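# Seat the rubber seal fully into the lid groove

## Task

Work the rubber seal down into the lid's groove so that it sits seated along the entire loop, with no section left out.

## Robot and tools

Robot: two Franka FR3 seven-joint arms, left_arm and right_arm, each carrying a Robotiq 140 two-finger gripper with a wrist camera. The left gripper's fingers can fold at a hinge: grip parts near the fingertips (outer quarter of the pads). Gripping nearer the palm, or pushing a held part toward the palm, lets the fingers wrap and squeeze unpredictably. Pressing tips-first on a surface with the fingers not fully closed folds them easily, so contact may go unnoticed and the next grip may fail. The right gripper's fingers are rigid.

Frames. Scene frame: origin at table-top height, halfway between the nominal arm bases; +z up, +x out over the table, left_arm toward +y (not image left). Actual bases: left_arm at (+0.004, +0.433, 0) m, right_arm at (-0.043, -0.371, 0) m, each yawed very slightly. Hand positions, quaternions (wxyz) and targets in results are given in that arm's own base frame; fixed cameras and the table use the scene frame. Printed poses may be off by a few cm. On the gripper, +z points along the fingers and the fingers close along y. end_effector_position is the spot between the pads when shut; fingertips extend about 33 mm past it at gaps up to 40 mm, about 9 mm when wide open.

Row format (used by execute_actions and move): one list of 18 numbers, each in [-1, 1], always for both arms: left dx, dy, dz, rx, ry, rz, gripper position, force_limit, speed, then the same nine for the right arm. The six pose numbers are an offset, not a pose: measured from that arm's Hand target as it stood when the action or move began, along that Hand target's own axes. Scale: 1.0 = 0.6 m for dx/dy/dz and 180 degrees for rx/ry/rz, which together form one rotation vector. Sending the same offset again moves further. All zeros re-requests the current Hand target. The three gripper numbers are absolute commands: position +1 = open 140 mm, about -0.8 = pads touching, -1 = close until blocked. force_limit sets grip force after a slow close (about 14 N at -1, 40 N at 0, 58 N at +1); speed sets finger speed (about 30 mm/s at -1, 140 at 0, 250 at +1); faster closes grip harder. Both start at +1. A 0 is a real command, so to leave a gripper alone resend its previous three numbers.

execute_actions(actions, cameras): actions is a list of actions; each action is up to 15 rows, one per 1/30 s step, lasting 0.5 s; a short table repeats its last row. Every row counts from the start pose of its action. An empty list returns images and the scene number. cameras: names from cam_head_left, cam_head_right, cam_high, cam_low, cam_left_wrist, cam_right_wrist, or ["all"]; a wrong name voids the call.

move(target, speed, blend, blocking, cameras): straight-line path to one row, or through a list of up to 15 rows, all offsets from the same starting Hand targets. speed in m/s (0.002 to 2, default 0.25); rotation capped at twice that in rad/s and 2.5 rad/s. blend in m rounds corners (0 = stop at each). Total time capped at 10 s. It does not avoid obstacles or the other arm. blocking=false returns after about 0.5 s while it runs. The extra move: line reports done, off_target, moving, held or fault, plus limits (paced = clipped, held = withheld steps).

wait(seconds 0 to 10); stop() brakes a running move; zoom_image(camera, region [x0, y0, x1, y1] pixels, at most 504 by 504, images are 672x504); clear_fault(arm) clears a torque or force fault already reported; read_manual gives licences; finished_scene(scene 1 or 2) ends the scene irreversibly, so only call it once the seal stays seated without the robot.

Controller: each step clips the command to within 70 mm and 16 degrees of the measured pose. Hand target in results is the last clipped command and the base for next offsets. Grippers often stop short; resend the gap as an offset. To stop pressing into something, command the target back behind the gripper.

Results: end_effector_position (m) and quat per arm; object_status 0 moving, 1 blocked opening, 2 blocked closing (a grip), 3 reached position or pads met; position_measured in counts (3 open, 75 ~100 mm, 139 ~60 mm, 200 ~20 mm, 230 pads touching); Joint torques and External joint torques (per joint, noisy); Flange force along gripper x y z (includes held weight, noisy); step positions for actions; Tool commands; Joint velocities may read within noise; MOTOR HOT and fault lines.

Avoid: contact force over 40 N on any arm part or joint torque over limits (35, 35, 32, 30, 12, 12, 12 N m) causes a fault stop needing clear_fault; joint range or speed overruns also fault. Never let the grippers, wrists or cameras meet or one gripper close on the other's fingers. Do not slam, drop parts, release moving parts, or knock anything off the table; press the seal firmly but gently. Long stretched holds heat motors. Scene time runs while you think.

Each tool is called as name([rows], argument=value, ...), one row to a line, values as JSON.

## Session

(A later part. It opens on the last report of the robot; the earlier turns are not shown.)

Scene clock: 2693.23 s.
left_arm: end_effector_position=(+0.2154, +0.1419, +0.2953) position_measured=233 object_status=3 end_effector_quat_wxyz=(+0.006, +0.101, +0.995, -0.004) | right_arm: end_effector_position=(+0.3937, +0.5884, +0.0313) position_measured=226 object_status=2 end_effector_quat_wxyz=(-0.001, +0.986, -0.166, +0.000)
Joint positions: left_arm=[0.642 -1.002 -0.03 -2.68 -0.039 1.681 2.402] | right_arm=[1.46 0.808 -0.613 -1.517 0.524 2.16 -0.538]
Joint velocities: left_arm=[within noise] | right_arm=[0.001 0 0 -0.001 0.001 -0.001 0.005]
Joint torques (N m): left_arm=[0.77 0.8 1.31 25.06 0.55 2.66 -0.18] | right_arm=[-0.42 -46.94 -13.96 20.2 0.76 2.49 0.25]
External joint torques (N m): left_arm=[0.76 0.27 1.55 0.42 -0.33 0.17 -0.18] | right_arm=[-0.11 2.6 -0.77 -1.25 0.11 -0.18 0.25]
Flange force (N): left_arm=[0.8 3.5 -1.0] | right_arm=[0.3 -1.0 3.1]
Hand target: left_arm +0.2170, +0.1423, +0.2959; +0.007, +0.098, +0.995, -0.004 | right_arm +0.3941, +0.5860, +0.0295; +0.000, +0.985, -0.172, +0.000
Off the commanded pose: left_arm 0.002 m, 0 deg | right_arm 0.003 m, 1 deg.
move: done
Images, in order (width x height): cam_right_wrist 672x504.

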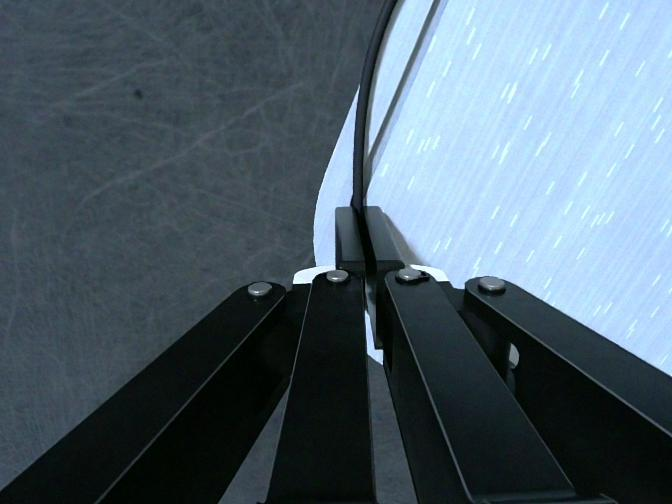

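move(target=[0,0,0,0,0,0,-1,-1,0,0.0,-0.0067,0,0,0,0.0222,-1,-1,-1], speed=0.02, cameras=["cam_right_wrist"])

zoom_image(camera="cam_right_wrist", region=[300, 100, 430, 240])

Scene clock: 2738.27 s.
left_arm: end_effector_position=(+0.2154, +0.1419, +0.2953) position_measured=233 object_status=3 end_effector_quat_wxyz=(+0.006, +0.101, +0.995, -0.004) | right_arm: end_effector_position=(+0.3963, +0.5902, +0.0306) position_measured=226 object_status=2 end_effector_quat_wxyz=(-0.001, +0.979, -0.202, +0.001)
Joint positions: left_arm=[0.642 -1.002 -0.03 -2.68 -0.039 1.681 2.402] | right_arm=[1.464 0.823 -0.625 -1.501 0.538 2.15 -0.472]
Joint velocities: left_arm=[within noise] | right_arm=[0 0 0.001 0 0 0 0.007]
Joint torques (N m): left_arm=[0.77 0.78 1.32 25.04 0.55 2.66 -0.22] | right_arm=[-0.02 -47.75 -14.3 22 1.09 2.66 0.21]
External joint torques (N m): left_arm=[0.77 0.11 1.56 0.54 -0.33 0.19 -0.22] | right_arm=[-0.18 1.68 -1.15 0.76 0.44 0.04 0.21]
Flange force (N): left_arm=[1.0 3.2 -1.2] | right_arm=[1.8 -8.7 2.0]
Hand target: left_arm +0.2170, +0.1423, +0.2959; +0.007, +0.098, +0.995, -0.004 | right_arm +0.3954, +0.5898, +0.0295; +0.000, +0.978, -0.207, +0.000
Off the commanded pose: left_arm 0.002 m, 0 deg | right_arm 0.001 m, 1 deg.
move: done
Images, in order (width x height): cam_right_wrist 672x504.

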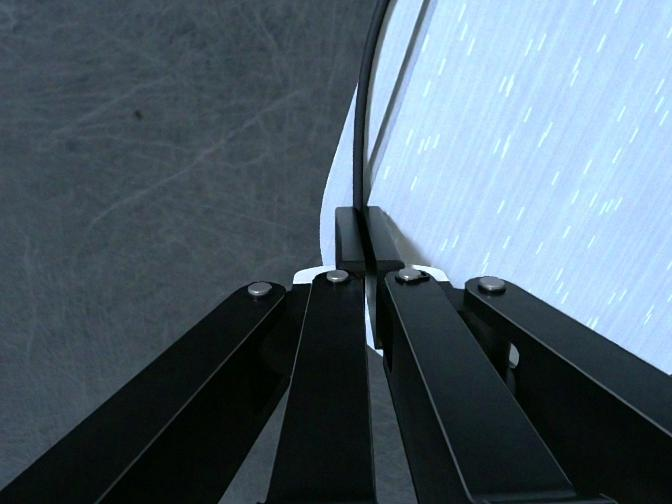

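Scaled by 3.600 from the camera's 672x504 image, which has a finer 960x720 frame.

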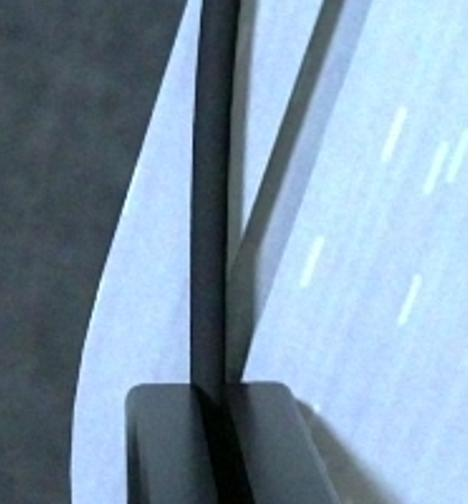

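move(target=[0,0,0,0,0,0,-1,-1,0,0.0,0.0005,0,0,0,0.0333,-1,-1,-1], speed=0.02, cameras=["cam_right_wrist"])

zoom_image(camera="cam_right_wrist", region=[300, 100, 430, 240])

Scene clock: 2752.10 s.
left_arm: end_effector_position=(+0.2154, +0.1419, +0.2953) position_measured=233 object_status=3 end_effector_quat_wxyz=(+0.006, +0.101, +0.995, -0.004) | right_arm: end_effector_position=(+0.3963, +0.5898, +0.0308) position_measured=226 object_status=2 end_effector_quat_wxyz=(-0.001, +0.968, -0.253, +0.001)
Joint positions: left_arm=[0.642 -1.002 -0.03 -2.68 -0.039 1.681 2.402] | right_arm=[1.478 0.83 -0.645 -1.501 0.556 2.145 -0.376]
Joint velocities: left_arm=[within noise] | right_arm=[-0.001 -0.001 -0.001 -0.001 -0.001 0 0.006]
Joint torques (N m): left_arm=[0.81 0.75 1.28 25.01 0.54 2.65 -0.21] | right_arm=[0.05 -47.44 -14.65 21.74 1.13 2.7 0.3]
External joint torques (N m): left_arm=[0.8 0.12 1.5 0.48 -0.33 0.18 -0.21] | right_arm=[0.11 1.77 -0.89 0.72 0.49 0.08 0.3]
Flange force (N): left_arm=[1.0 3.1 -1.1] | right_arm=[0.3 -8.4 2.2]
Hand target: left_arm +0.2170, +0.1423, +0.2959; +0.007, +0.098, +0.995, -0.004 | right_arm +0.3953, +0.5895, +0.0295; +0.000, +0.966, -0.257, +0.000
Off the commanded pose: left_arm 0.002 m, 0 deg | right_arm 0.002 m, 1 deg.
move: done
Images, in order (width x height): cam_right_wrist 672x504.

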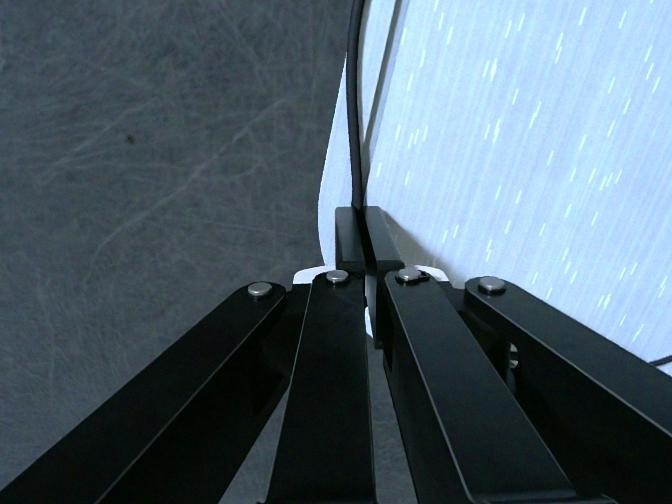

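Scaled by 3.600 from the camera's 672x504 image, which has a finer 960x720 frame.

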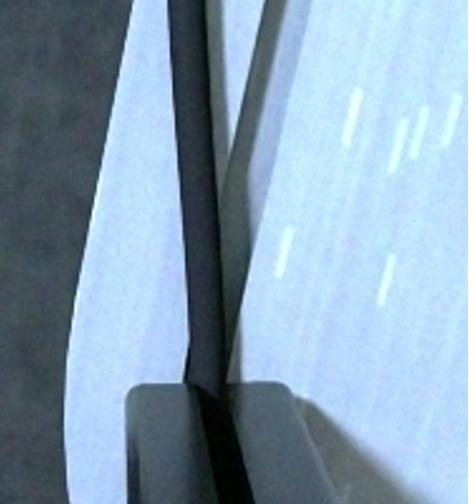

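move(target=[0,0,0,0,0,0,-1,-1,0,0,0.0012,0.0115,0,0,0,-1,-1,-1], speed=0.02, cameras=["cam_right_wrist"])

zoom_image(camera="cam_right_wrist", region=[300, 100, 430, 240])

Scene clock: 2759.60 s.
left_arm: end_effector_position=(+0.2154, +0.1419, +0.2953) position_measured=233 object_status=3 end_effector_quat_wxyz=(+0.006, +0.101, +0.995, -0.004) | right_arm: end_effector_position=(+0.3963, +0.5898, +0.0285) position_measured=226 object_status=2 end_effector_quat_wxyz=(-0.001, +0.967, -0.254, +0.000)
Joint positions: left_arm=[0.642 -1.002 -0.03 -2.68 -0.039 1.681 2.402] | right_arm=[1.478 0.834 -0.645 -1.501 0.56 2.147 -0.375]
Joint torques (N m): left_arm=[0.81 0.76 1.28 25.03 0.56 2.66 -0.22] | right_arm=[-0.32 -44.28 -12.03 19.89 1.62 3.15 0.04]
External joint torques (N m): left_arm=[0.84 0.14 1.52 0.47 -0.31 0.18 -0.22] | right_arm=[-0.22 5.07 1.82 -1.14 0.97 0.52 0.04]
Flange force (N): left_arm=[1.0 3.2 -1.1] | right_arm=[1.0 -9.0 10.6]
Hand target: left_arm +0.2170, +0.1423, +0.2959; +0.007, +0.098, +0.995, -0.004 | right_arm +0.3949, +0.5889, +0.0226; +0.000, +0.966, -0.257, +0.000
Off the commanded pose: left_arm 0.002 m, 0 deg | right_arm 0.006 m, 0 deg.
move: off_target (right_arm)
Images, in order (width x height): cam_right_wrist 672x504.

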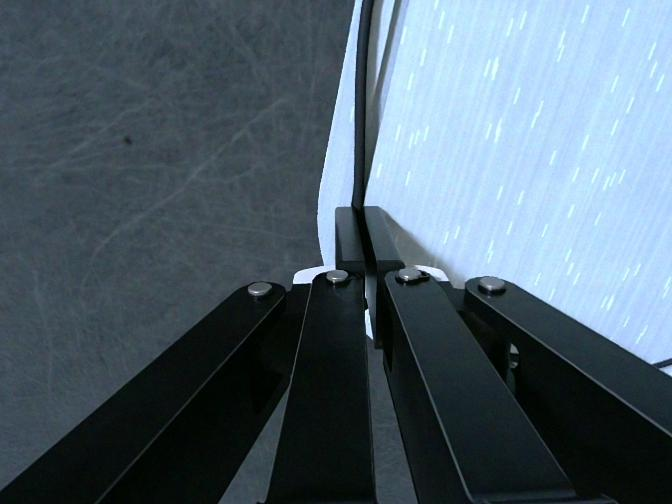

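Scaled by 3.600 from the camera's 672x504 image, which has a finer 960x720 frame.

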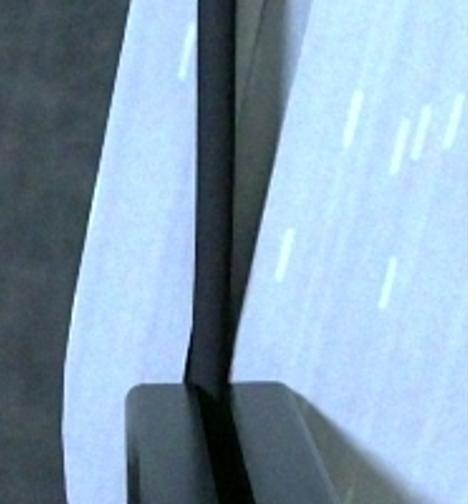

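move([
  [0,0,0,0,0,0,-1,-1,0,0,0,-0.005,0,0,0,-1,-1,-1],
  [0,0,0,0,0,0,-1,-1,0,0,0,-0.005,0,0,0,-0.66,-1,-1],
  [0,0,0,0,0,0,-1,-1,0,0,0,-0.0345,0,0,0,-0.66,-1,-1],
  [0,0,0,0,0,0,-1,-1,0,0,0,-0.0345,0,0,0,-1,-1,0],
], speed=0.03, cameras=["cam_right_wrist"])

zoom_image(camera="cam_right_wrist", region=[280, 20, 440, 220])

Scene clock: 2769.63 s.
left_arm: end_effector_position=(+0.2154, +0.1419, +0.2953) position_measured=233 object_status=3 end_effector_quat_wxyz=(+0.006, +0.101, +0.995, -0.004) | right_arm: end_effector_position=(+0.3959, +0.5892, +0.0429) position_measured=233 object_status=3 end_effector_quat_wxyz=(-0.001, +0.967, -0.254, +0.001)
Joint positions: left_arm=[0.642 -1.002 -0.03 -2.68 -0.039 1.681 2.402] | right_arm=[1.491 0.815 -0.664 -1.501 0.554 2.124 -0.372]
Joint torques (N m): left_arm=[0.73 0.79 1.35 25.04 0.55 2.66 -0.22] | right_arm=[-0.02 -47.67 -14.79 21.49 0.76 2.53 0.19]
External joint torques (N m): left_arm=[0.7 0.23 1.55 0.5 -0.32 0.19 -0.22] | right_arm=[-0.04 1.28 -0.9 0.26 0.11 -0.1 0.19]
Flange force (N): left_arm=[0.6 3.4 -1.2] | right_arm=[0.3 -5.0 1.0]
Hand target: left_arm +0.2170, +0.1423, +0.2959; +0.007, +0.098, +0.995, -0.004 | right_arm +0.3949, +0.5889, +0.0433; +0.000, +0.966, -0.257, +0.000
Off the commanded pose: left_arm 0.002 m, 0 deg | right_arm 0.001 m, 0 deg.
move: done
Images, in order (width x height): cam_right_wrist 672x504.

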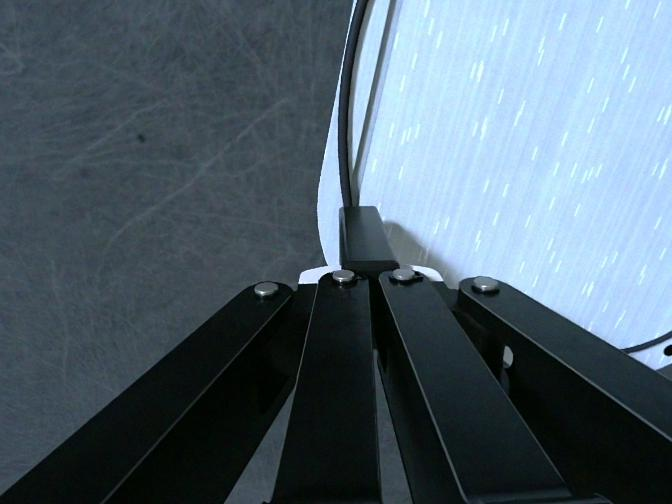

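Scaled by 2.520 from the camera's 672x504 image, which has a finer 960x720 frame.

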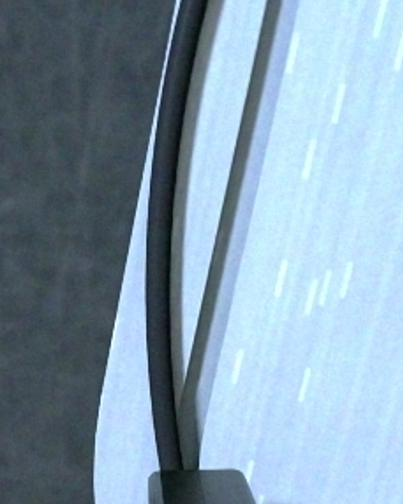

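move([
  [0,0,0,0,0,0,-1,-1,0,-0.012,-0.0005,0.004,0,0,-0.03,-1,-1,0],
  [0,0,0,0,0,0,-1,-1,0,-0.012,-0.0005,0.0155,0,0,-0.03,-1,-1,0],
  [0,0,0,0,0,0,-1,-1,0,-0.012,0.0037,0.0345,0,0,-0.03,-1,-1,0],
], speed=[0.06,0.04,0.025], blend=[0.003,0.002,0])

move([
  [0,0,0,0,0,0,-1,-1,0,0,0,-0.020,0,0,0,-1,-1,0],
  [0,0,0,0,0,0,-1,-1,0,-0.045,0.0,-0.046,0,0,0,-0.325,-1,0],
], speed=0.06, blend=[0.003,0], cameras=["cam_right_wrist"])

zoom_image(camera="cam_right_wrist", region=[280, 20, 440, 220])

Scene clock: 2785.93 s.
left_arm: end_effector_position=(+0.2154, +0.1419, +0.2953) position_measured=233 object_status=3 end_effector_quat_wxyz=(+0.006, +0.101, +0.995, -0.004) | right_arm: end_effector_position=(+0.3880, +0.5928, +0.0290) position_measured=233 object_status=3 end_effector_quat_wxyz=(-0.002, +0.977, -0.215, +0.000)
Joint positions: left_arm=[0.642 -1.002 -0.03 -2.68 -0.039 1.681 2.402] | right_arm=[1.479 0.818 -0.626 -1.514 0.541 2.158 -0.437]
Joint velocities: left_arm=[within noise] | right_arm=[0 0 0 -0.002 0 0.004 -0.005]
Joint torques (N m): left_arm=[0.77 0.8 1.28 25.03 0.55 2.67 -0.2] | right_arm=[-1.24 -43.73 -11.68 19.26 1.09 3.41 -0.19]
External joint torques (N m): left_arm=[0.79 0.27 1.54 0.44 -0.32 0.19 -0.2] | right_arm=[-1.14 5.7 1.71 -2 0.44 0.77 -0.19]
Flange force (N): left_arm=[0.7 3.5 -1.0] | right_arm=[2.9 -6.7 11.9]
Hand target: left_arm +0.2170, +0.1423, +0.2959; +0.007, +0.098, +0.995, -0.004 | right_arm +0.3876, +0.5906, +0.0226; +0.000, +0.977, -0.212, +0.000
Off the commanded pose: left_arm 0.002 m, 0 deg | right_arm 0.007 m, 0 deg.
move: off_target (right_arm)

Scene clock: 2787.90 s.
left_arm: end_effector_position=(+0.2154, +0.1419, +0.2953) position_measured=233 object_status=3 end_effector_quat_wxyz=(+0.006, +0.101, +0.995, -0.004) | right_arm: end_effector_position=(+0.3643, +0.6032, +0.0509) position_measured=170 object_status=0 end_effector_quat_wxyz=(-0.002, +0.978, -0.207, +0.001)
Joint positions: left_arm=[0.642 -1.002 -0.03 -2.68 -0.039 1.681 2.402] | right_arm=[1.538 0.777 -0.651 -1.533 0.525 2.135 -0.41]
Joint torques (N m): left_arm=[0.78 0.82 1.33 25.04 0.55 2.66 -0.21] | right_arm=[0.03 -46.99 -14.1 21.43 0.81 2.54 0.23]
External joint torques (N m): left_arm=[0.78 0.12 1.58 0.53 -0.32 0.18 -0.21] | right_arm=[-0.06 1.16 -0.92 -0.03 0.15 -0.09 0.23]
Flange force (N): left_arm=[1.1 3.2 -1.2] | right_arm=[0.3 -3.0 0.9]
Hand target: left_arm +0.2170, +0.1423, +0.2959; +0.007, +0.098, +0.995, -0.004 | right_arm +0.3630, +0.6017, +0.0502; +0.000, +0.977, -0.212, +0.000
Off the commanded pose: left_arm 0.002 m, 0 deg | right_arm 0.002 m, 1 deg.
move: done
Images, in order (width x height): cam_right_wrist 672x504.

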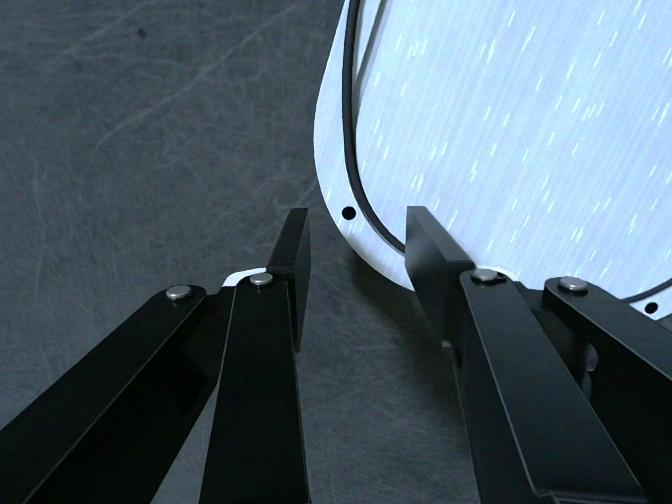

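Scaled by 2.520 from the camera's 672x504 image, which has a finer 960x720 frame.

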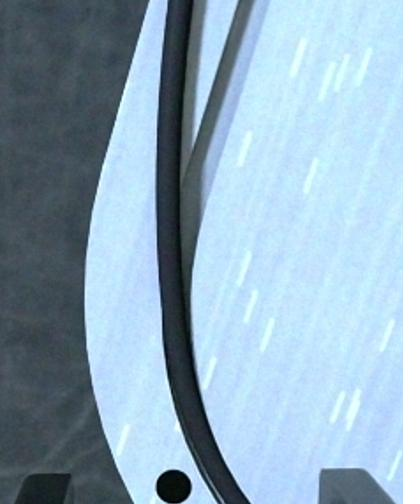

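move([
  [0,0,0,0,0,0,-1,-1,0,0.0783,-0.0092,0.012,0,0,0.0167,-0.325,-1,0],
  [0,0,0,0,0,0,-1,-1,0,0.0783,-0.0092,0.0250,0,0,0.0167,-0.325,-1,0],
], speed=[0.05,0.03], cameras=["cam_right_wrist"])

zoom_image(camera="cam_right_wrist", region=[290, 90, 430, 250])

Scene clock: 2814.43 s.
left_arm: end_effector_position=(+0.2154, +0.1419, +0.2953) position_measured=233 object_status=3 end_effector_quat_wxyz=(+0.006, +0.101, +0.995, -0.004) | right_arm: end_effector_position=(+0.4072, +0.5867, +0.0364) position_measured=170 object_status=3 end_effector_quat_wxyz=(+0.002, +0.971, -0.238, -0.001)
Joint positions: left_arm=[0.642 -1.002 -0.03 -2.68 -0.039 1.681 2.402] | right_arm=[1.446 0.833 -0.635 -1.469 0.54 2.119 -0.41]
Joint velocities: left_arm=[within noise] | right_arm=[-0.002 0.001 0.004 -0.001 0 0.005 0]
Joint torques (N m): left_arm=[0.77 0.78 1.31 25.01 0.55 2.65 -0.19] | right_arm=[-0.98 -48.39 -13.52 21.56 1.1 2.89 0.01]
External joint torques (N m): left_arm=[0.77 0.26 1.56 0.38 -0.32 0.16 -0.19] | right_arm=[-0.99 1.6 -0.03 0.15 0.45 0.26 0.01]
Flange force (N): left_arm=[0.9 3.4 -0.9] | right_arm=[2.3 -7.0 3.3]
Hand target: left_arm +0.2170, +0.1423, +0.2959; +0.007, +0.098, +0.995, -0.004 | right_arm +0.4081, +0.5873, +0.0352; +0.000, +0.971, -0.237, +0.000
Off the commanded pose: left_arm 0.002 m, 0 deg | right_arm 0.002 m, 0 deg.
move: done
Images, in order (width x height): cam_right_wrist 672x504.

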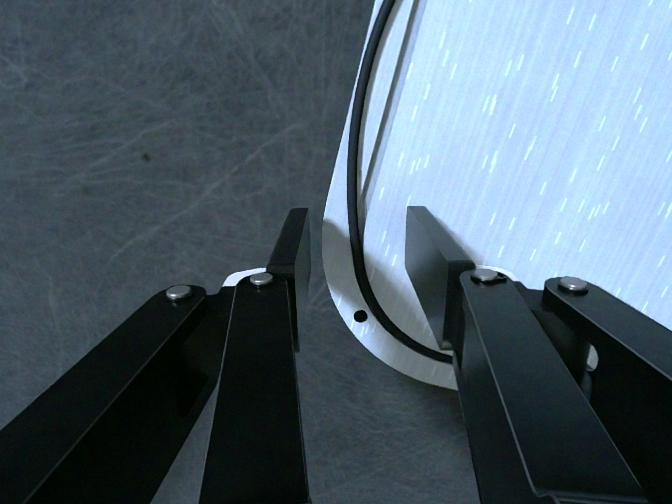

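Scaled by 3.150 from the camera's 672x504 image, which has a finer 960x720 frame.

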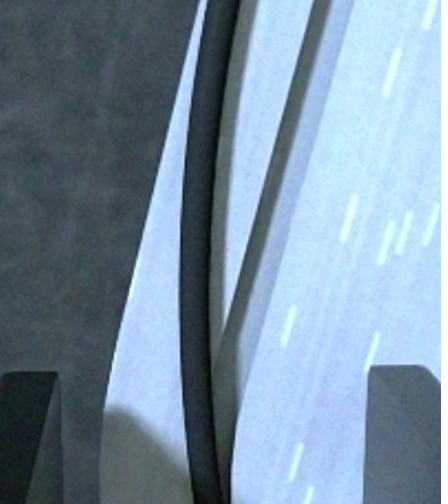

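move([
  [0,0,0,0,0,0,-1,-1,0,0,-0.001,0.0098,0,0,0.0,-0.325,-1,0],
  [0,0,0,0,0,0,-1,-1,0,0,-0.001,0.0098,0,0,0.0,-1,-1,-1],
], speed=[0.03,0.03])

move(target=[0,0,0,0,0,0,-1,-1,0,0.0025,0.006,0,0,0,0.0278,-1,-1,-1], speed=0.02, cameras=["cam_right_wrist"])

zoom_image(camera="cam_right_wrist", region=[300, 100, 430, 240])

Scene clock: 2832.17 s.
left_arm: end_effector_position=(+0.2154, +0.1419, +0.2953) position_measured=233 object_status=3 end_effector_quat_wxyz=(+0.006, +0.101, +0.995, -0.004) | right_arm: end_effector_position=(+0.4075, +0.5868, +0.0300) position_measured=225 object_status=0 end_effector_quat_wxyz=(+0.002, +0.971, -0.238, -0.001)
Joint positions: left_arm=[0.642 -1.002 -0.03 -2.68 -0.039 1.681 2.402] | right_arm=[1.44 0.842 -0.627 -1.468 0.543 2.128 -0.41]
Joint torques (N m): left_arm=[0.79 0.77 1.33 25.04 0.56 2.67 -0.22] | right_arm=[-0.95 -48.68 -13.38 21.83 0.85 2.9 0]
External joint torques (N m): left_arm=[0.8 0.25 1.57 0.39 -0.31 0.18 -0.21] | right_arm=[-0.99 1.26 -0.04 0.65 0.19 0.3 0]
Flange force (N): left_arm=[0.9 3.5 -0.9] | right_arm=[2.5 -8.5 2.7]
Hand target: left_arm +0.2170, +0.1423, +0.2959; +0.007, +0.098, +0.995, -0.004 | right_arm +0.4083, +0.5879, +0.0293; +0.000, +0.971, -0.237, +0.000
Off the commanded pose: left_arm 0.002 m, 0 deg | right_arm 0.001 m, 0 deg.
move: done

Scene clock: 2834.87 s.
left_arm: end_effector_position=(+0.2154, +0.1419, +0.2953) position_measured=233 object_status=3 end_effector_quat_wxyz=(+0.006, +0.101, +0.995, -0.004) | right_arm: end_effector_position=(+0.4074, +0.5847, +0.0311) position_measured=225 object_status=2 end_effector_quat_wxyz=(+0.000, +0.962, -0.274, -0.001)
Joint positions: left_arm=[0.642 -1.002 -0.03 -2.68 -0.039 1.681 2.402] | right_arm=[1.461 0.843 -0.655 -1.482 0.567 2.129 -0.353]
Joint velocities: left_arm=[within noise] | right_arm=[0 -0.001 -0.002 0.001 0.001 0 0.005]
Joint torques (N m): left_arm=[0.78 0.78 1.32 25.05 0.55 2.67 -0.23] | right_arm=[-0.04 -47.77 -15.07 20.96 1.06 2.79 0.24]
External joint torques (N m): left_arm=[0.79 0.15 1.58 0.52 -0.32 0.2 -0.23] | right_arm=[0.22 1.9 -0.87 -0.04 0.41 0.16 0.24]
Flange force (N): left_arm=[0.9 3.3 -1.2] | right_arm=[-0.2 -4.2 2.5]
Hand target: left_arm +0.2170, +0.1423, +0.2959; +0.007, +0.098, +0.995, -0.004 | right_arm +0.4080, +0.5840, +0.0293; +0.000, +0.960, -0.279, +0.000
Off the commanded pose: left_arm 0.002 m, 0 deg | right_arm 0.002 m, 1 deg.
move: done
Images, in order (width x height): cam_right_wrist 672x504.

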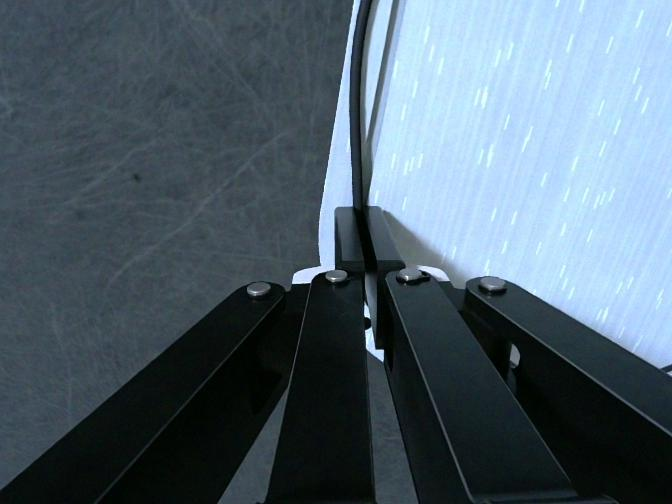

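Scaled by 3.600 from the camera's 672x504 image, which has a finer 960x720 frame.

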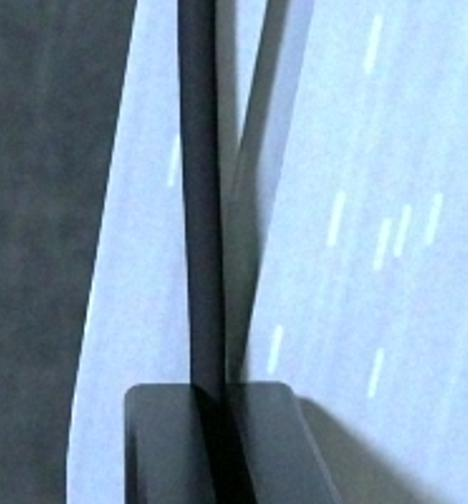

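move([
  [0,0,0,0,0,0,-1,-1,0,0.0,0.001,0,0,0,0.0222,-1,-1,-1],
  [0,0,0,0,0,0,-1,-1,0,0,0.002,0.0115,0,0,0.0222,-1,-1,-1],
], speed=0.02, cameras=["cam_right_wrist"])

zoom_image(camera="cam_right_wrist", region=[300, 100, 430, 240])

Scene clock: 2847.43 s.
left_arm: end_effector_position=(+0.2154, +0.1419, +0.2953) position_measured=233 object_status=3 end_effector_quat_wxyz=(+0.006, +0.101, +0.995, -0.004) | right_arm: end_effector_position=(+0.4078, +0.5843, +0.0285) position_measured=225 object_status=2 end_effector_quat_wxyz=(-0.001, +0.951, -0.308, -0.001)
Joint positions: left_arm=[0.642 -1.002 -0.03 -2.68 -0.039 1.681 2.402] | right_arm=[1.476 0.853 -0.674 -1.485 0.59 2.131 -0.293]
Joint velocities: left_arm=[within noise] | right_arm=[-0.002 0 -0.001 0 0.004 -0.001 0.001]
Joint torques (N m): left_arm=[0.76 0.8 1.35 25.01 0.56 2.66 -0.2] | right_arm=[-0.24 -44.32 -13.39 19.65 1.58 3.44 0.19]
External joint torques (N m): left_arm=[0.77 0.16 1.58 0.49 -0.31 0.19 -0.2] | right_arm=[-0.43 5.34 1.11 -1.35 0.92 0.8 0.19]
Flange force (N): left_arm=[1.0 3.3 -1.1] | right_arm=[0.4 -7.9 10.7]
Hand target: left_arm +0.2170, +0.1423, +0.2959; +0.007, +0.098, +0.995, -0.004 | right_arm +0.4074, +0.5830, +0.0224; +0.000, +0.950, -0.313, +0.000
Off the commanded pose: left_arm 0.002 m, 0 deg | right_arm 0.006 m, 1 deg.
move: off_target (right_arm)
Images, in order (width x height): cam_right_wrist 672x504.

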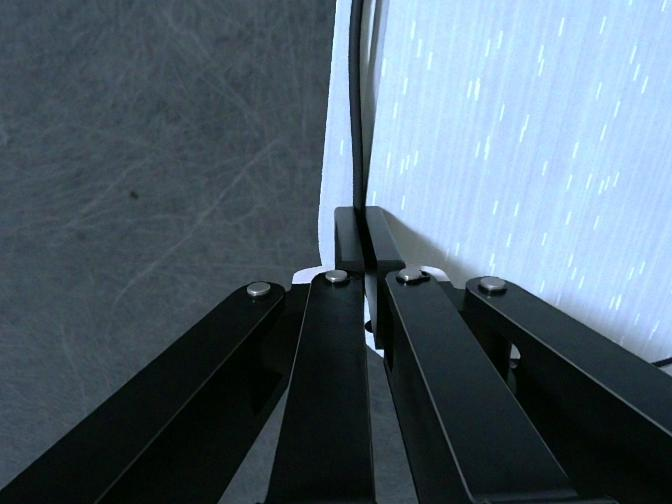

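Scaled by 3.600 from the camera's 672x504 image, which has a finer 960x720 frame.

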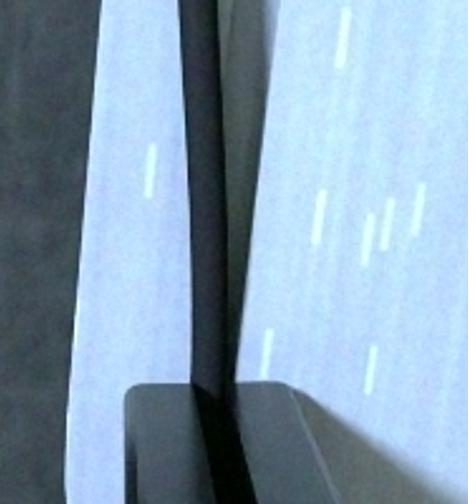

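move([
  [0,0,0,0,0,0,-1,-1,0,0,0,-0.005,0,0,0,-1,-1,-1],
  [0,0,0,0,0,0,-1,-1,0,0,0,-0.005,0,0,0,-0.66,-1,-1],
  [0,0,0,0,0,0,-1,-1,0,0,0,-0.0345,0,0,0,-0.66,-1,-1],
  [0,0,0,0,0,0,-1,-1,0,0,0,-0.0345,0,0,0,-1,-1,0],
  [0,0,0,0,0,0,-1,-1,0,-0.006,-0.0005,-0.019,0,0,-0.015,-1,-1,0],
  [0,0,0,0,0,0,-1,-1,0,-0.006,0.0037,0.001,0,0,-0.015,-1,-1,0],
], speed=[0.03,0.03,0.03,0.03,0.04,0.025], blend=[0,0,0,0,0.002,0])

move([
  [0,0,0,0,0,0,-1,-1,0,0,0,-0.020,0,0,0,-1,-1,0],
  [0,0,0,0,0,0,-1,-1,0,-0.045,0.0,-0.046,0,0,0,-0.325,-1,0],
], speed=0.06, blend=[0.003,0], cameras=["cam_right_wrist"])

zoom_image(camera="cam_right_wrist", region=[280, 20, 440, 220])

Scene clock: 2863.13 s.
left_arm: end_effector_position=(+0.2154, +0.1419, +0.2953) position_measured=233 object_status=3 end_effector_quat_wxyz=(+0.006, +0.101, +0.995, -0.004) | right_arm: end_effector_position=(+0.4030, +0.5858, +0.0289) position_measured=233 object_status=3 end_effector_quat_wxyz=(-0.002, +0.956, -0.293, -0.001)
Joint positions: left_arm=[0.642 -1.002 -0.03 -2.68 -0.039 1.681 2.402] | right_arm=[1.482 0.845 -0.67 -1.496 0.586 2.137 -0.318]
Joint velocities: left_arm=[within noise] | right_arm=[-0.001 0 0 -0.001 0 0.002 -0.006]
Joint torques (N m): left_arm=[0.76 0.79 1.33 25.01 0.55 2.64 -0.18] | right_arm=[-1.6 -42.88 -12.25 18.28 1.11 3.66 -0.12]
External joint torques (N m): left_arm=[0.76 0.2 1.55 0.42 -0.32 0.16 -0.18] | right_arm=[-1.61 6.38 2.16 -2.56 0.46 1.03 -0.12]
Flange force (N): left_arm=[1.0 3.3 -1.0] | right_arm=[2.4 -6.5 13.8]
Hand target: left_arm +0.2170, +0.1423, +0.2959; +0.007, +0.098, +0.995, -0.004 | right_arm +0.4032, +0.5833, +0.0218; +0.000, +0.957, -0.290, +0.000
Off the commanded pose: left_arm 0.002 m, 0 deg | right_arm 0.007 m, 0 deg.
move: off_target (right_arm)

Scene clock: 2865.13 s.
left_arm: end_effector_position=(+0.2154, +0.1419, +0.2953) position_measured=233 object_status=3 end_effector_quat_wxyz=(+0.006, +0.101, +0.995, -0.004) | right_arm: end_effector_position=(+0.3818, +0.5984, +0.0491) position_measured=170 object_status=0 end_effector_quat_wxyz=(-0.001, +0.958, -0.287, +0.001)
Joint positions: left_arm=[0.642 -1.002 -0.03 -2.68 -0.039 1.681 2.402] | right_arm=[1.533 0.816 -0.693 -1.498 0.571 2.107 -0.289]
Joint torques (N m): left_arm=[0.79 0.75 1.36 25.01 0.56 2.66 -0.2] | right_arm=[0.07 -47.32 -15.28 21.45 0.75 2.53 0.32]
External joint torques (N m): left_arm=[0.79 0.22 1.58 0.43 -0.32 0.18 -0.2] | right_arm=[0.18 1.14 -0.81 0.45 0.1 -0.09 0.32]
Flange force (N): left_arm=[0.9 3.4 -1.0] | right_arm=[-0.6 -5.2 0.6]
Hand target: left_arm +0.2170, +0.1423, +0.2959; +0.007, +0.098, +0.995, -0.004 | right_arm +0.3807, +0.5983, +0.0494; +0.000, +0.957, -0.290, +0.000
Off the commanded pose: left_arm 0.002 m, 0 deg | right_arm 0.001 m, 0 deg.
move: done
Images, in order (width x height): cam_right_wrist 672x504.

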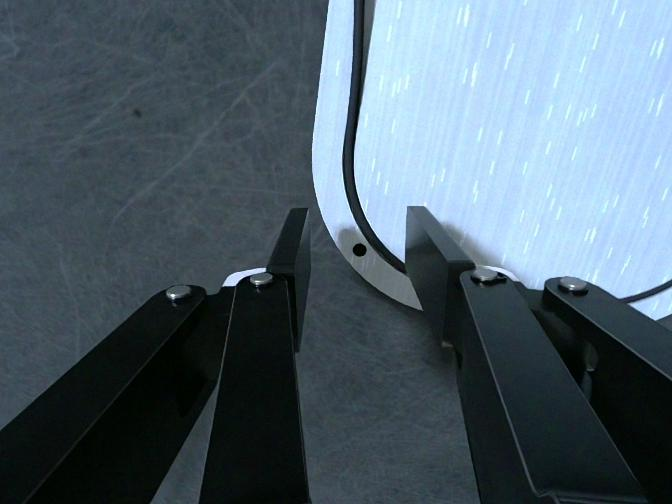

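Scaled by 2.520 from the camera's 672x504 image, which has a finer 960x720 frame.

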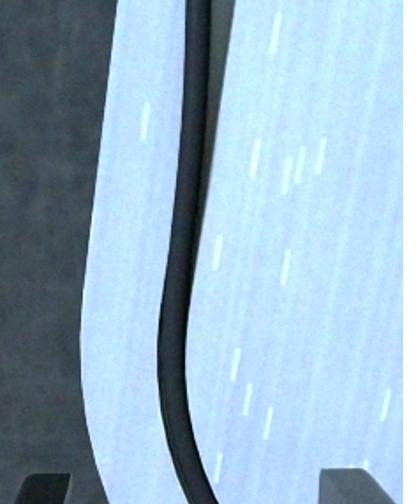

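move([
  [0,0,0,0,0,0,-1,-1,0,0.0683,-0.005,0.004,0,0,0,-1,-1,0],
  [0,0,0,0,0,0,-1,-1,0,0.0683,-0.005,0.0257,0,0,0,-1,-1,0],
  [0,0,0,0,0,0,-1,-1,0,0.0683,-0.0008,0.0457,0,0,0,-1,-1,0],
], speed=[0.05,0.04,0.025], blend=[0.003,0.002,0])

move([
  [0,0,0,0,0,0,-1,-1,0,0,0,-0.020,0,0,0,-1,-1,0],
  [0,0,0,0,0,0,-1,-1,0,-0.02,0.0,-0.046,0,0,0,-1,-1,0],
], speed=0.06, blend=[0.003,0], cameras=["cam_right_wrist"])

zoom_image(camera="cam_right_wrist", region=[280, 20, 440, 220])

Scene clock: 2887.40 s.
left_arm: end_effector_position=(+0.2154, +0.1419, +0.2953) position_measured=233 object_status=3 end_effector_quat_wxyz=(+0.006, +0.101, +0.995, -0.004) | right_arm: end_effector_position=(+0.4159, +0.5780, +0.0289) position_measured=233 object_status=3 end_effector_quat_wxyz=(-0.002, +0.956, -0.293, +0.000)
Joint positions: left_arm=[0.642 -1.002 -0.03 -2.68 -0.039 1.681 2.402] | right_arm=[1.453 0.843 -0.659 -1.492 0.575 2.139 -0.332]
Joint velocities: left_arm=[within noise] | right_arm=[0.001 -0.001 0.002 -0.001 -0.001 0.004 -0.002]
Joint torques (N m): left_arm=[0.77 0.8 1.32 25.02 0.56 2.66 -0.2] | right_arm=[-1.38 -43.5 -11.96 18.57 1.28 3.37 -0.18]
External joint torques (N m): left_arm=[0.77 0.13 1.54 0.54 -0.31 0.2 -0.2] | right_arm=[-1.22 5.99 2.32 -2.37 0.63 0.73 -0.18]
Flange force (N): left_arm=[0.9 3.3 -1.2] | right_arm=[2.1 -6.4 12.9]
Hand target: left_arm +0.2170, +0.1423, +0.2959; +0.007, +0.098, +0.995, -0.004 | right_arm +0.4150, +0.5759, +0.0220; +0.000, +0.957, -0.290, +0.000
Off the commanded pose: left_arm 0.002 m, 0 deg | right_arm 0.007 m, 0 deg.
move: off_target (right_arm)

Scene clock: 2888.47 s.
left_arm: end_effector_position=(+0.2154, +0.1419, +0.2953) position_measured=233 object_status=3 end_effector_quat_wxyz=(+0.006, +0.101, +0.995, -0.004) | right_arm: end_effector_position=(+0.4062, +0.5835, +0.0495) position_measured=233 object_status=3 end_effector_quat_wxyz=(-0.002, +0.958, -0.287, +0.001)
Joint positions: left_arm=[0.642 -1.002 -0.03 -2.68 -0.039 1.681 2.402] | right_arm=[1.481 0.811 -0.677 -1.496 0.558 2.112 -0.323]
Joint velocities: left_arm=[within noise] | right_arm=[0 0.001 -0.001 -0.001 0 -0.005 0.004]
Joint torques (N m): left_arm=[0.76 0.79 1.36 25.05 0.54 2.65 -0.21] | right_arm=[0.14 -47.51 -15.13 21.5 0.65 2.59 0.11]
External joint torques (N m): left_arm=[0.76 0.17 1.6 0.49 -0.33 0.18 -0.2] | right_arm=[0 1.23 -1.18 0.25 -0.02 -0.03 0.11]
Flange force (N): left_arm=[1.0 3.4 -1.2] | right_arm=[0.2 -4.3 0.7]
Hand target: left_arm +0.2170, +0.1423, +0.2959; +0.007, +0.098, +0.995, -0.004 | right_arm +0.4051, +0.5826, +0.0496; +0.000, +0.957, -0.290, +0.000
Off the commanded pose: left_arm 0.002 m, 0 deg | right_arm 0.001 m, 1 deg.
move: done
Images, in order (width x height): cam_right_wrist 672x504.

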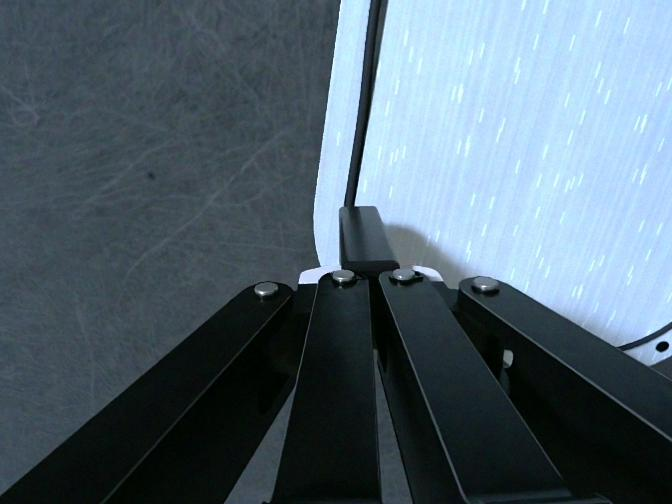

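Scaled by 2.520 from the camera's 672x504 image, which has a finer 960x720 frame.

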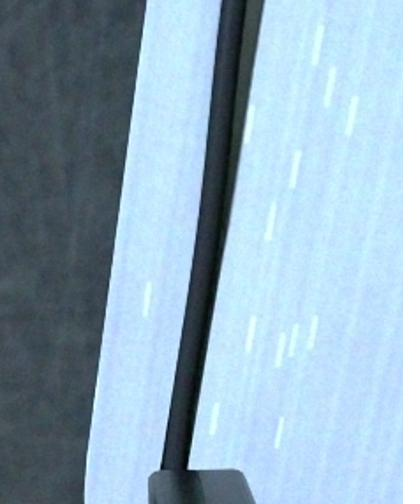

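move([
  [0,0,0,0,0,0,-1,-1,0,0.0517,0.0012,0.004,0,0,0.0556,-1,-1,0],
  [0,0,0,0,0,0,-1,-1,0,0.0517,0.0012,0.026,0,0,0.0556,-1,-1,0],
  [0,0,0,0,0,0,-1,-1,0,0.0517,0.0054,0.046,0,0,0.0556,-1,-1,0],
], speed=[0.05,0.04,0.025], blend=[0.003,0.002,0])

move([
  [0,0,0,0,0,0,-1,-1,0,0,-0.004,-0.046,0,0,0,-1,-1,0],
  [0,0,0,0,0,0,-1,-1,0,0.012,-0.004,-0.046,0,0,0,-1,-1,0],
], speed=0.06, blend=[0.003,0], cameras=["cam_right_wrist"])

zoom_image(camera="cam_right_wrist", region=[280, 20, 440, 220])

Scene clock: 2908.77 s.
left_arm: end_effector_position=(+0.2154, +0.1419, +0.2953) position_measured=233 object_status=3 end_effector_quat_wxyz=(+0.006, +0.101, +0.995, -0.004) | right_arm: end_effector_position=(+0.4305, +0.5642, +0.0289) position_measured=233 object_status=3 end_effector_quat_wxyz=(-0.002, +0.928, -0.371, +0.000)
Joint positions: left_arm=[0.642 -1.002 -0.03 -2.68 -0.039 1.681 2.402] | right_arm=[1.464 0.859 -0.712 -1.501 0.624 2.127 -0.22]
Joint velocities: left_arm=[within noise] | right_arm=[0 -0.001 0 0 0.003 0.003 0]
Joint torques (N m): left_arm=[0.81 0.79 1.31 25.02 0.57 2.66 -0.19] | right_arm=[-0.2 -42.62 -13.68 18.32 1.34 3.37 0.04]
External joint torques (N m): left_arm=[0.84 0.11 1.56 0.53 -0.3 0.19 -0.18] | right_arm=[-0.13 6.27 1.81 -2.18 0.69 0.74 0.04]
Flange force (N): left_arm=[1.1 3.3 -1.2] | right_arm=[-0.3 -5.5 12.4]
Hand target: left_arm +0.2170, +0.1423, +0.2959; +0.007, +0.098, +0.995, -0.004 | right_arm +0.4291, +0.5627, +0.0220; +0.000, +0.928, -0.373, +0.000
Off the commanded pose: left_arm 0.002 m, 0 deg | right_arm 0.007 m, 0 deg.
move: off_target (right_arm)

Scene clock: 2909.80 s.
left_arm: end_effector_position=(+0.2154, +0.1419, +0.2953) position_measured=233 object_status=3 end_effector_quat_wxyz=(+0.006, +0.101, +0.995, -0.004) | right_arm: end_effector_position=(+0.4365, +0.5613, +0.0496) position_measured=233 object_status=3 end_effector_quat_wxyz=(-0.002, +0.928, -0.373, +0.001)
Joint positions: left_arm=[0.642 -1.002 -0.03 -2.68 -0.039 1.681 2.402] | right_arm=[1.466 0.835 -0.733 -1.492 0.61 2.094 -0.219]
Joint velocities: left_arm=[within noise] | right_arm=[-0.001 -0.002 0.001 0 0.001 -0.004 0.001]
Joint torques (N m): left_arm=[0.8 0.78 1.3 25.01 0.56 2.65 -0.21] | right_arm=[-0.53 -47.13 -16.03 21 0.41 2.53 0.01]
External joint torques (N m): left_arm=[0.84 0.22 1.53 0.41 -0.31 0.17 -0.21] | right_arm=[-0.69 1.18 -0.72 0.23 -0.25 -0.09 0.01]
Flange force (N): left_arm=[0.9 3.4 -1.0] | right_arm=[0.4 -5.9 0.9]
Hand target: left_arm +0.2170, +0.1423, +0.2959; +0.007, +0.098, +0.995, -0.004 | right_arm +0.4359, +0.5594, +0.0496; +0.000, +0.928, -0.373, +0.000
Off the commanded pose: left_arm 0.002 m, 0 deg | right_arm 0.002 m, 0 deg.
move: done
Images, in order (width x height): cam_right_wrist 672x504.

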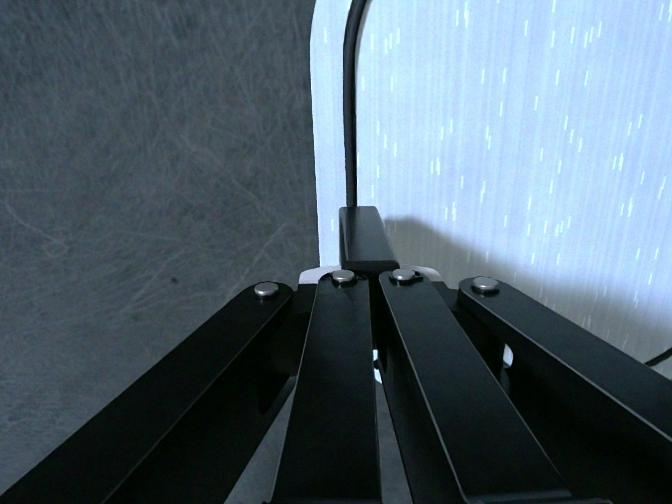

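Scaled by 2.520 from the camera's 672x504 image, which has a finer 960x720 frame.

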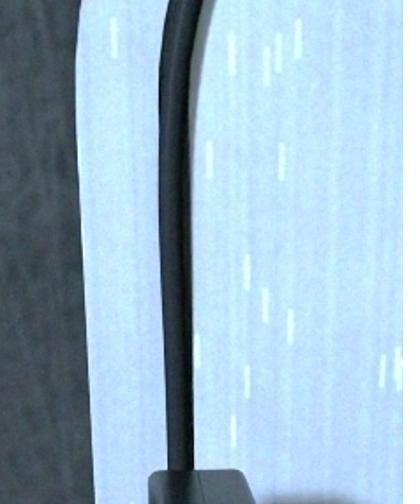

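move([
  [0,0,0,0,0,0,-1,-1,0,0.022,-0.0018,0.004,0,0,0,-1,-1,0],
  [0,0,0,0,0,0,-1,-1,0,0.022,-0.0018,0.026,0,0,0,-1,-1,0],
  [0,0,0,0,0,0,-1,-1,0,0.022,0.0022,0.046,0,0,0,-1,-1,0],
], speed=[0.05,0.04,0.025], blend=[0.003,0.002,0])

move([
  [0,0,0,0,0,0,-1,-1,0,0,-0.004,-0.046,0,0,0,-1,-1,0],
  [0,0,0,0,0,0,-1,-1,0,0.033,-0.004,-0.046,0,0,0,-1,-1,0],
], speed=0.06, blend=[0.003,0], cameras=["cam_right_wrist"])

zoom_image(camera="cam_right_wrist", region=[280, 20, 440, 220])

Scene clock: 2924.33 s.
left_arm: end_effector_position=(+0.2154, +0.1419, +0.2953) position_measured=233 object_status=3 end_effector_quat_wxyz=(+0.006, +0.101, +0.995, -0.004) | right_arm: end_effector_position=(+0.4454, +0.5515, +0.0288) position_measured=233 object_status=3 end_effector_quat_wxyz=(-0.002, +0.927, -0.375, +0.000)
Joint positions: left_arm=[0.642 -1.002 -0.03 -2.68 -0.039 1.681 2.402] | right_arm=[1.437 0.855 -0.709 -1.506 0.62 2.131 -0.239]
Joint velocities: left_arm=[within noise] | right_arm=[0 0 0 0 0 0.003 -0.002]
Joint torques (N m): left_arm=[0.81 0.79 1.34 25.05 0.55 2.65 -0.2] | right_arm=[-1.34 -42.8 -13.33 18.2 1.32 3.43 -0.28]
External joint torques (N m): left_arm=[0.82 0.25 1.56 0.45 -0.32 0.17 -0.2] | right_arm=[-1.32 5.84 1.98 -2.22 0.68 0.82 -0.28]
Flange force (N): left_arm=[0.8 3.5 -1.1] | right_arm=[1.7 -6.6 12.8]
Hand target: left_arm +0.2170, +0.1423, +0.2959; +0.007, +0.098, +0.995, -0.004 | right_arm +0.4445, +0.5494, +0.0220; +0.000, +0.928, -0.373, +0.000
Off the commanded pose: left_arm 0.002 m, 0 deg | right_arm 0.007 m, 0 deg.
move: off_target (right_arm)

Scene clock: 2925.70 s.
left_arm: end_effector_position=(+0.2154, +0.1419, +0.2953) position_measured=233 object_status=3 end_effector_quat_wxyz=(+0.006, +0.101, +0.995, -0.004) | right_arm: end_effector_position=(+0.4617, +0.5386, +0.0497) position_measured=233 object_status=3 end_effector_quat_wxyz=(-0.002, +0.926, -0.377, +0.001)
Joint positions: left_arm=[0.642 -1.002 -0.03 -2.68 -0.039 1.681 2.402] | right_arm=[1.415 0.826 -0.724 -1.501 0.599 2.101 -0.252]
Joint torques (N m): left_arm=[0.79 0.81 1.35 25.03 0.54 2.66 -0.23] | right_arm=[-0.75 -47.58 -15.04 20.95 0.41 2.57 -0.2]
External joint torques (N m): left_arm=[0.79 0.2 1.59 0.47 -0.33 0.18 -0.23] | right_arm=[-0.83 0.69 0.08 0.09 -0.26 -0.06 -0.2]
Flange force (N): left_arm=[0.9 3.4 -1.1] | right_arm=[1.1 -4.4 1.1]
Hand target: left_arm +0.2170, +0.1423, +0.2959; +0.007, +0.098, +0.995, -0.004 | right_arm +0.4605, +0.5374, +0.0496; +0.000, +0.928, -0.373, +0.000
Off the commanded pose: left_arm 0.002 m, 0 deg | right_arm 0.002 m, 1 deg.
move: done
Images, in order (width x height): cam_right_wrist 672x504.

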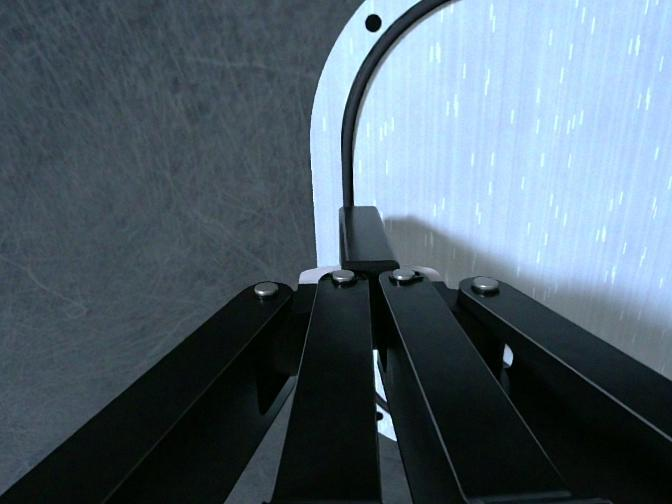

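Scaled by 2.520 from the camera's 672x504 image, which has a finer 960x720 frame.

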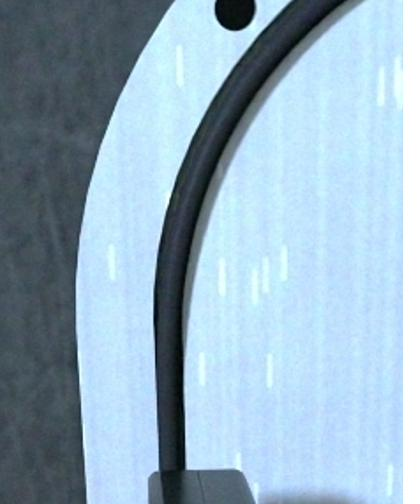

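move([
  [0,0,0,0,0,0,-1,-1,0,0.0,-0.005,0.012,0,0,0,-1,-1,0],
  [0,0,0,0,0,0,-1,-1,0,0.0,-0.005,0.026,0,0,0,-1,-1,0],
  [0,0,0,0,0,0,-1,-1,0,0.0,-0.001,0.046,0,0,0,-1,-1,0],
], speed=[0.05,0.04,0.025], blend=[0.003,0.002,0])

move([
  [0,0,0,0,0,0,-1,-1,0,0,-0.004,-0.046,0,0,0,-1,-1,0],
  [0,0,0,0,0,0,-1,-1,0,0.033,-0.006,-0.046,0,0,0,-1,-1,0],
], speed=0.06, blend=[0.003,0], cameras=["cam_right_wrist"])

zoom_image(camera="cam_right_wrist", region=[280, 20, 440, 220])

Scene clock: 2937.13 s.
left_arm: end_effector_position=(+0.2154, +0.1419, +0.2953) position_measured=233 object_status=3 end_effector_quat_wxyz=(+0.006, +0.101, +0.995, -0.004) | right_arm: end_effector_position=(+0.4616, +0.5401, +0.0288) position_measured=233 object_status=3 end_effector_quat_wxyz=(-0.002, +0.927, -0.375, +0.000)
Joint positions: left_arm=[0.642 -1.002 -0.03 -2.68 -0.039 1.681 2.402] | right_arm=[1.398 0.855 -0.697 -1.498 0.61 2.131 -0.261]
Joint velocities: left_arm=[within noise] | right_arm=[0 -0.001 0.001 0.001 0.002 0.004 -0.002]
Joint torques (N m): left_arm=[0.76 0.81 1.32 25.03 0.55 2.65 -0.21] | right_arm=[-1.41 -43.04 -13.05 18.3 1.29 3.38 -0.17]
External joint torques (N m): left_arm=[0.74 0.21 1.54 0.54 -0.32 0.19 -0.21] | right_arm=[-1.68 6.21 1.93 -2.51 0.63 0.74 -0.17]
Flange force (N): left_arm=[0.7 3.4 -1.3] | right_arm=[2.2 -7.0 13.2]
Hand target: left_arm +0.2170, +0.1423, +0.2959; +0.007, +0.098, +0.995, -0.004 | right_arm +0.4609, +0.5378, +0.0220; +0.000, +0.928, -0.373, +0.000
Off the commanded pose: left_arm 0.002 m, 0 deg | right_arm 0.007 m, 0 deg.
move: off_target (right_arm)

Scene clock: 2938.47 s.
left_arm: end_effector_position=(+0.2154, +0.1419, +0.2953) position_measured=233 object_status=3 end_effector_quat_wxyz=(+0.006, +0.101, +0.995, -0.004) | right_arm: end_effector_position=(+0.4787, +0.5267, +0.0488) position_measured=233 object_status=3 end_effector_quat_wxyz=(-0.001, +0.926, -0.378, +0.001)
Joint positions: left_arm=[0.642 -1.002 -0.03 -2.68 -0.039 1.681 2.402] | right_arm=[1.372 0.83 -0.71 -1.486 0.589 2.097 -0.272]
Joint velocities: left_arm=[within noise] | right_arm=[0 0 0 -0.001 -0.003 0 -0.007]
Joint torques (N m): left_arm=[0.79 0.81 1.33 25.01 0.55 2.66 -0.21] | right_arm=[-0.76 -47.76 -14.87 21.53 0.35 2.53 -0.07]
External joint torques (N m): left_arm=[0.77 0.16 1.53 0.55 -0.33 0.2 -0.21] | right_arm=[-0.73 0.98 0.06 0.58 -0.32 -0.1 -0.07]
Flange force (N): left_arm=[0.8 3.3 -1.3] | right_arm=[0.8 -7.9 1.2]
Hand target: left_arm +0.2170, +0.1423, +0.2959; +0.007, +0.098, +0.995, -0.004 | right_arm +0.4777, +0.5267, +0.0496; +0.000, +0.928, -0.373, +0.000
Off the commanded pose: left_arm 0.002 m, 0 deg | right_arm 0.001 m, 1 deg.
move: done
Images, in order (width x height): cam_right_wrist 672x504.

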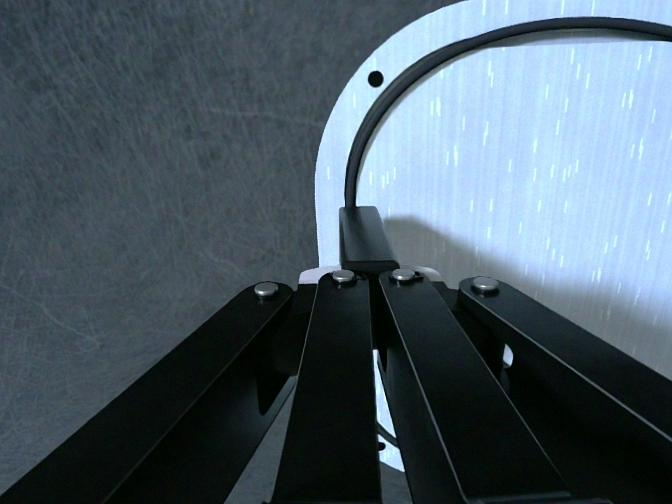

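Scaled by 2.520 from the camera's 672x504 image, which has a finer 960x720 frame.

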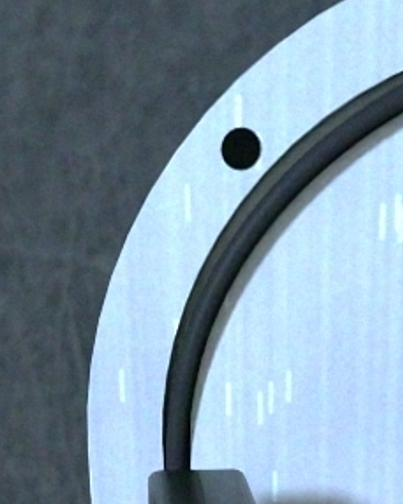

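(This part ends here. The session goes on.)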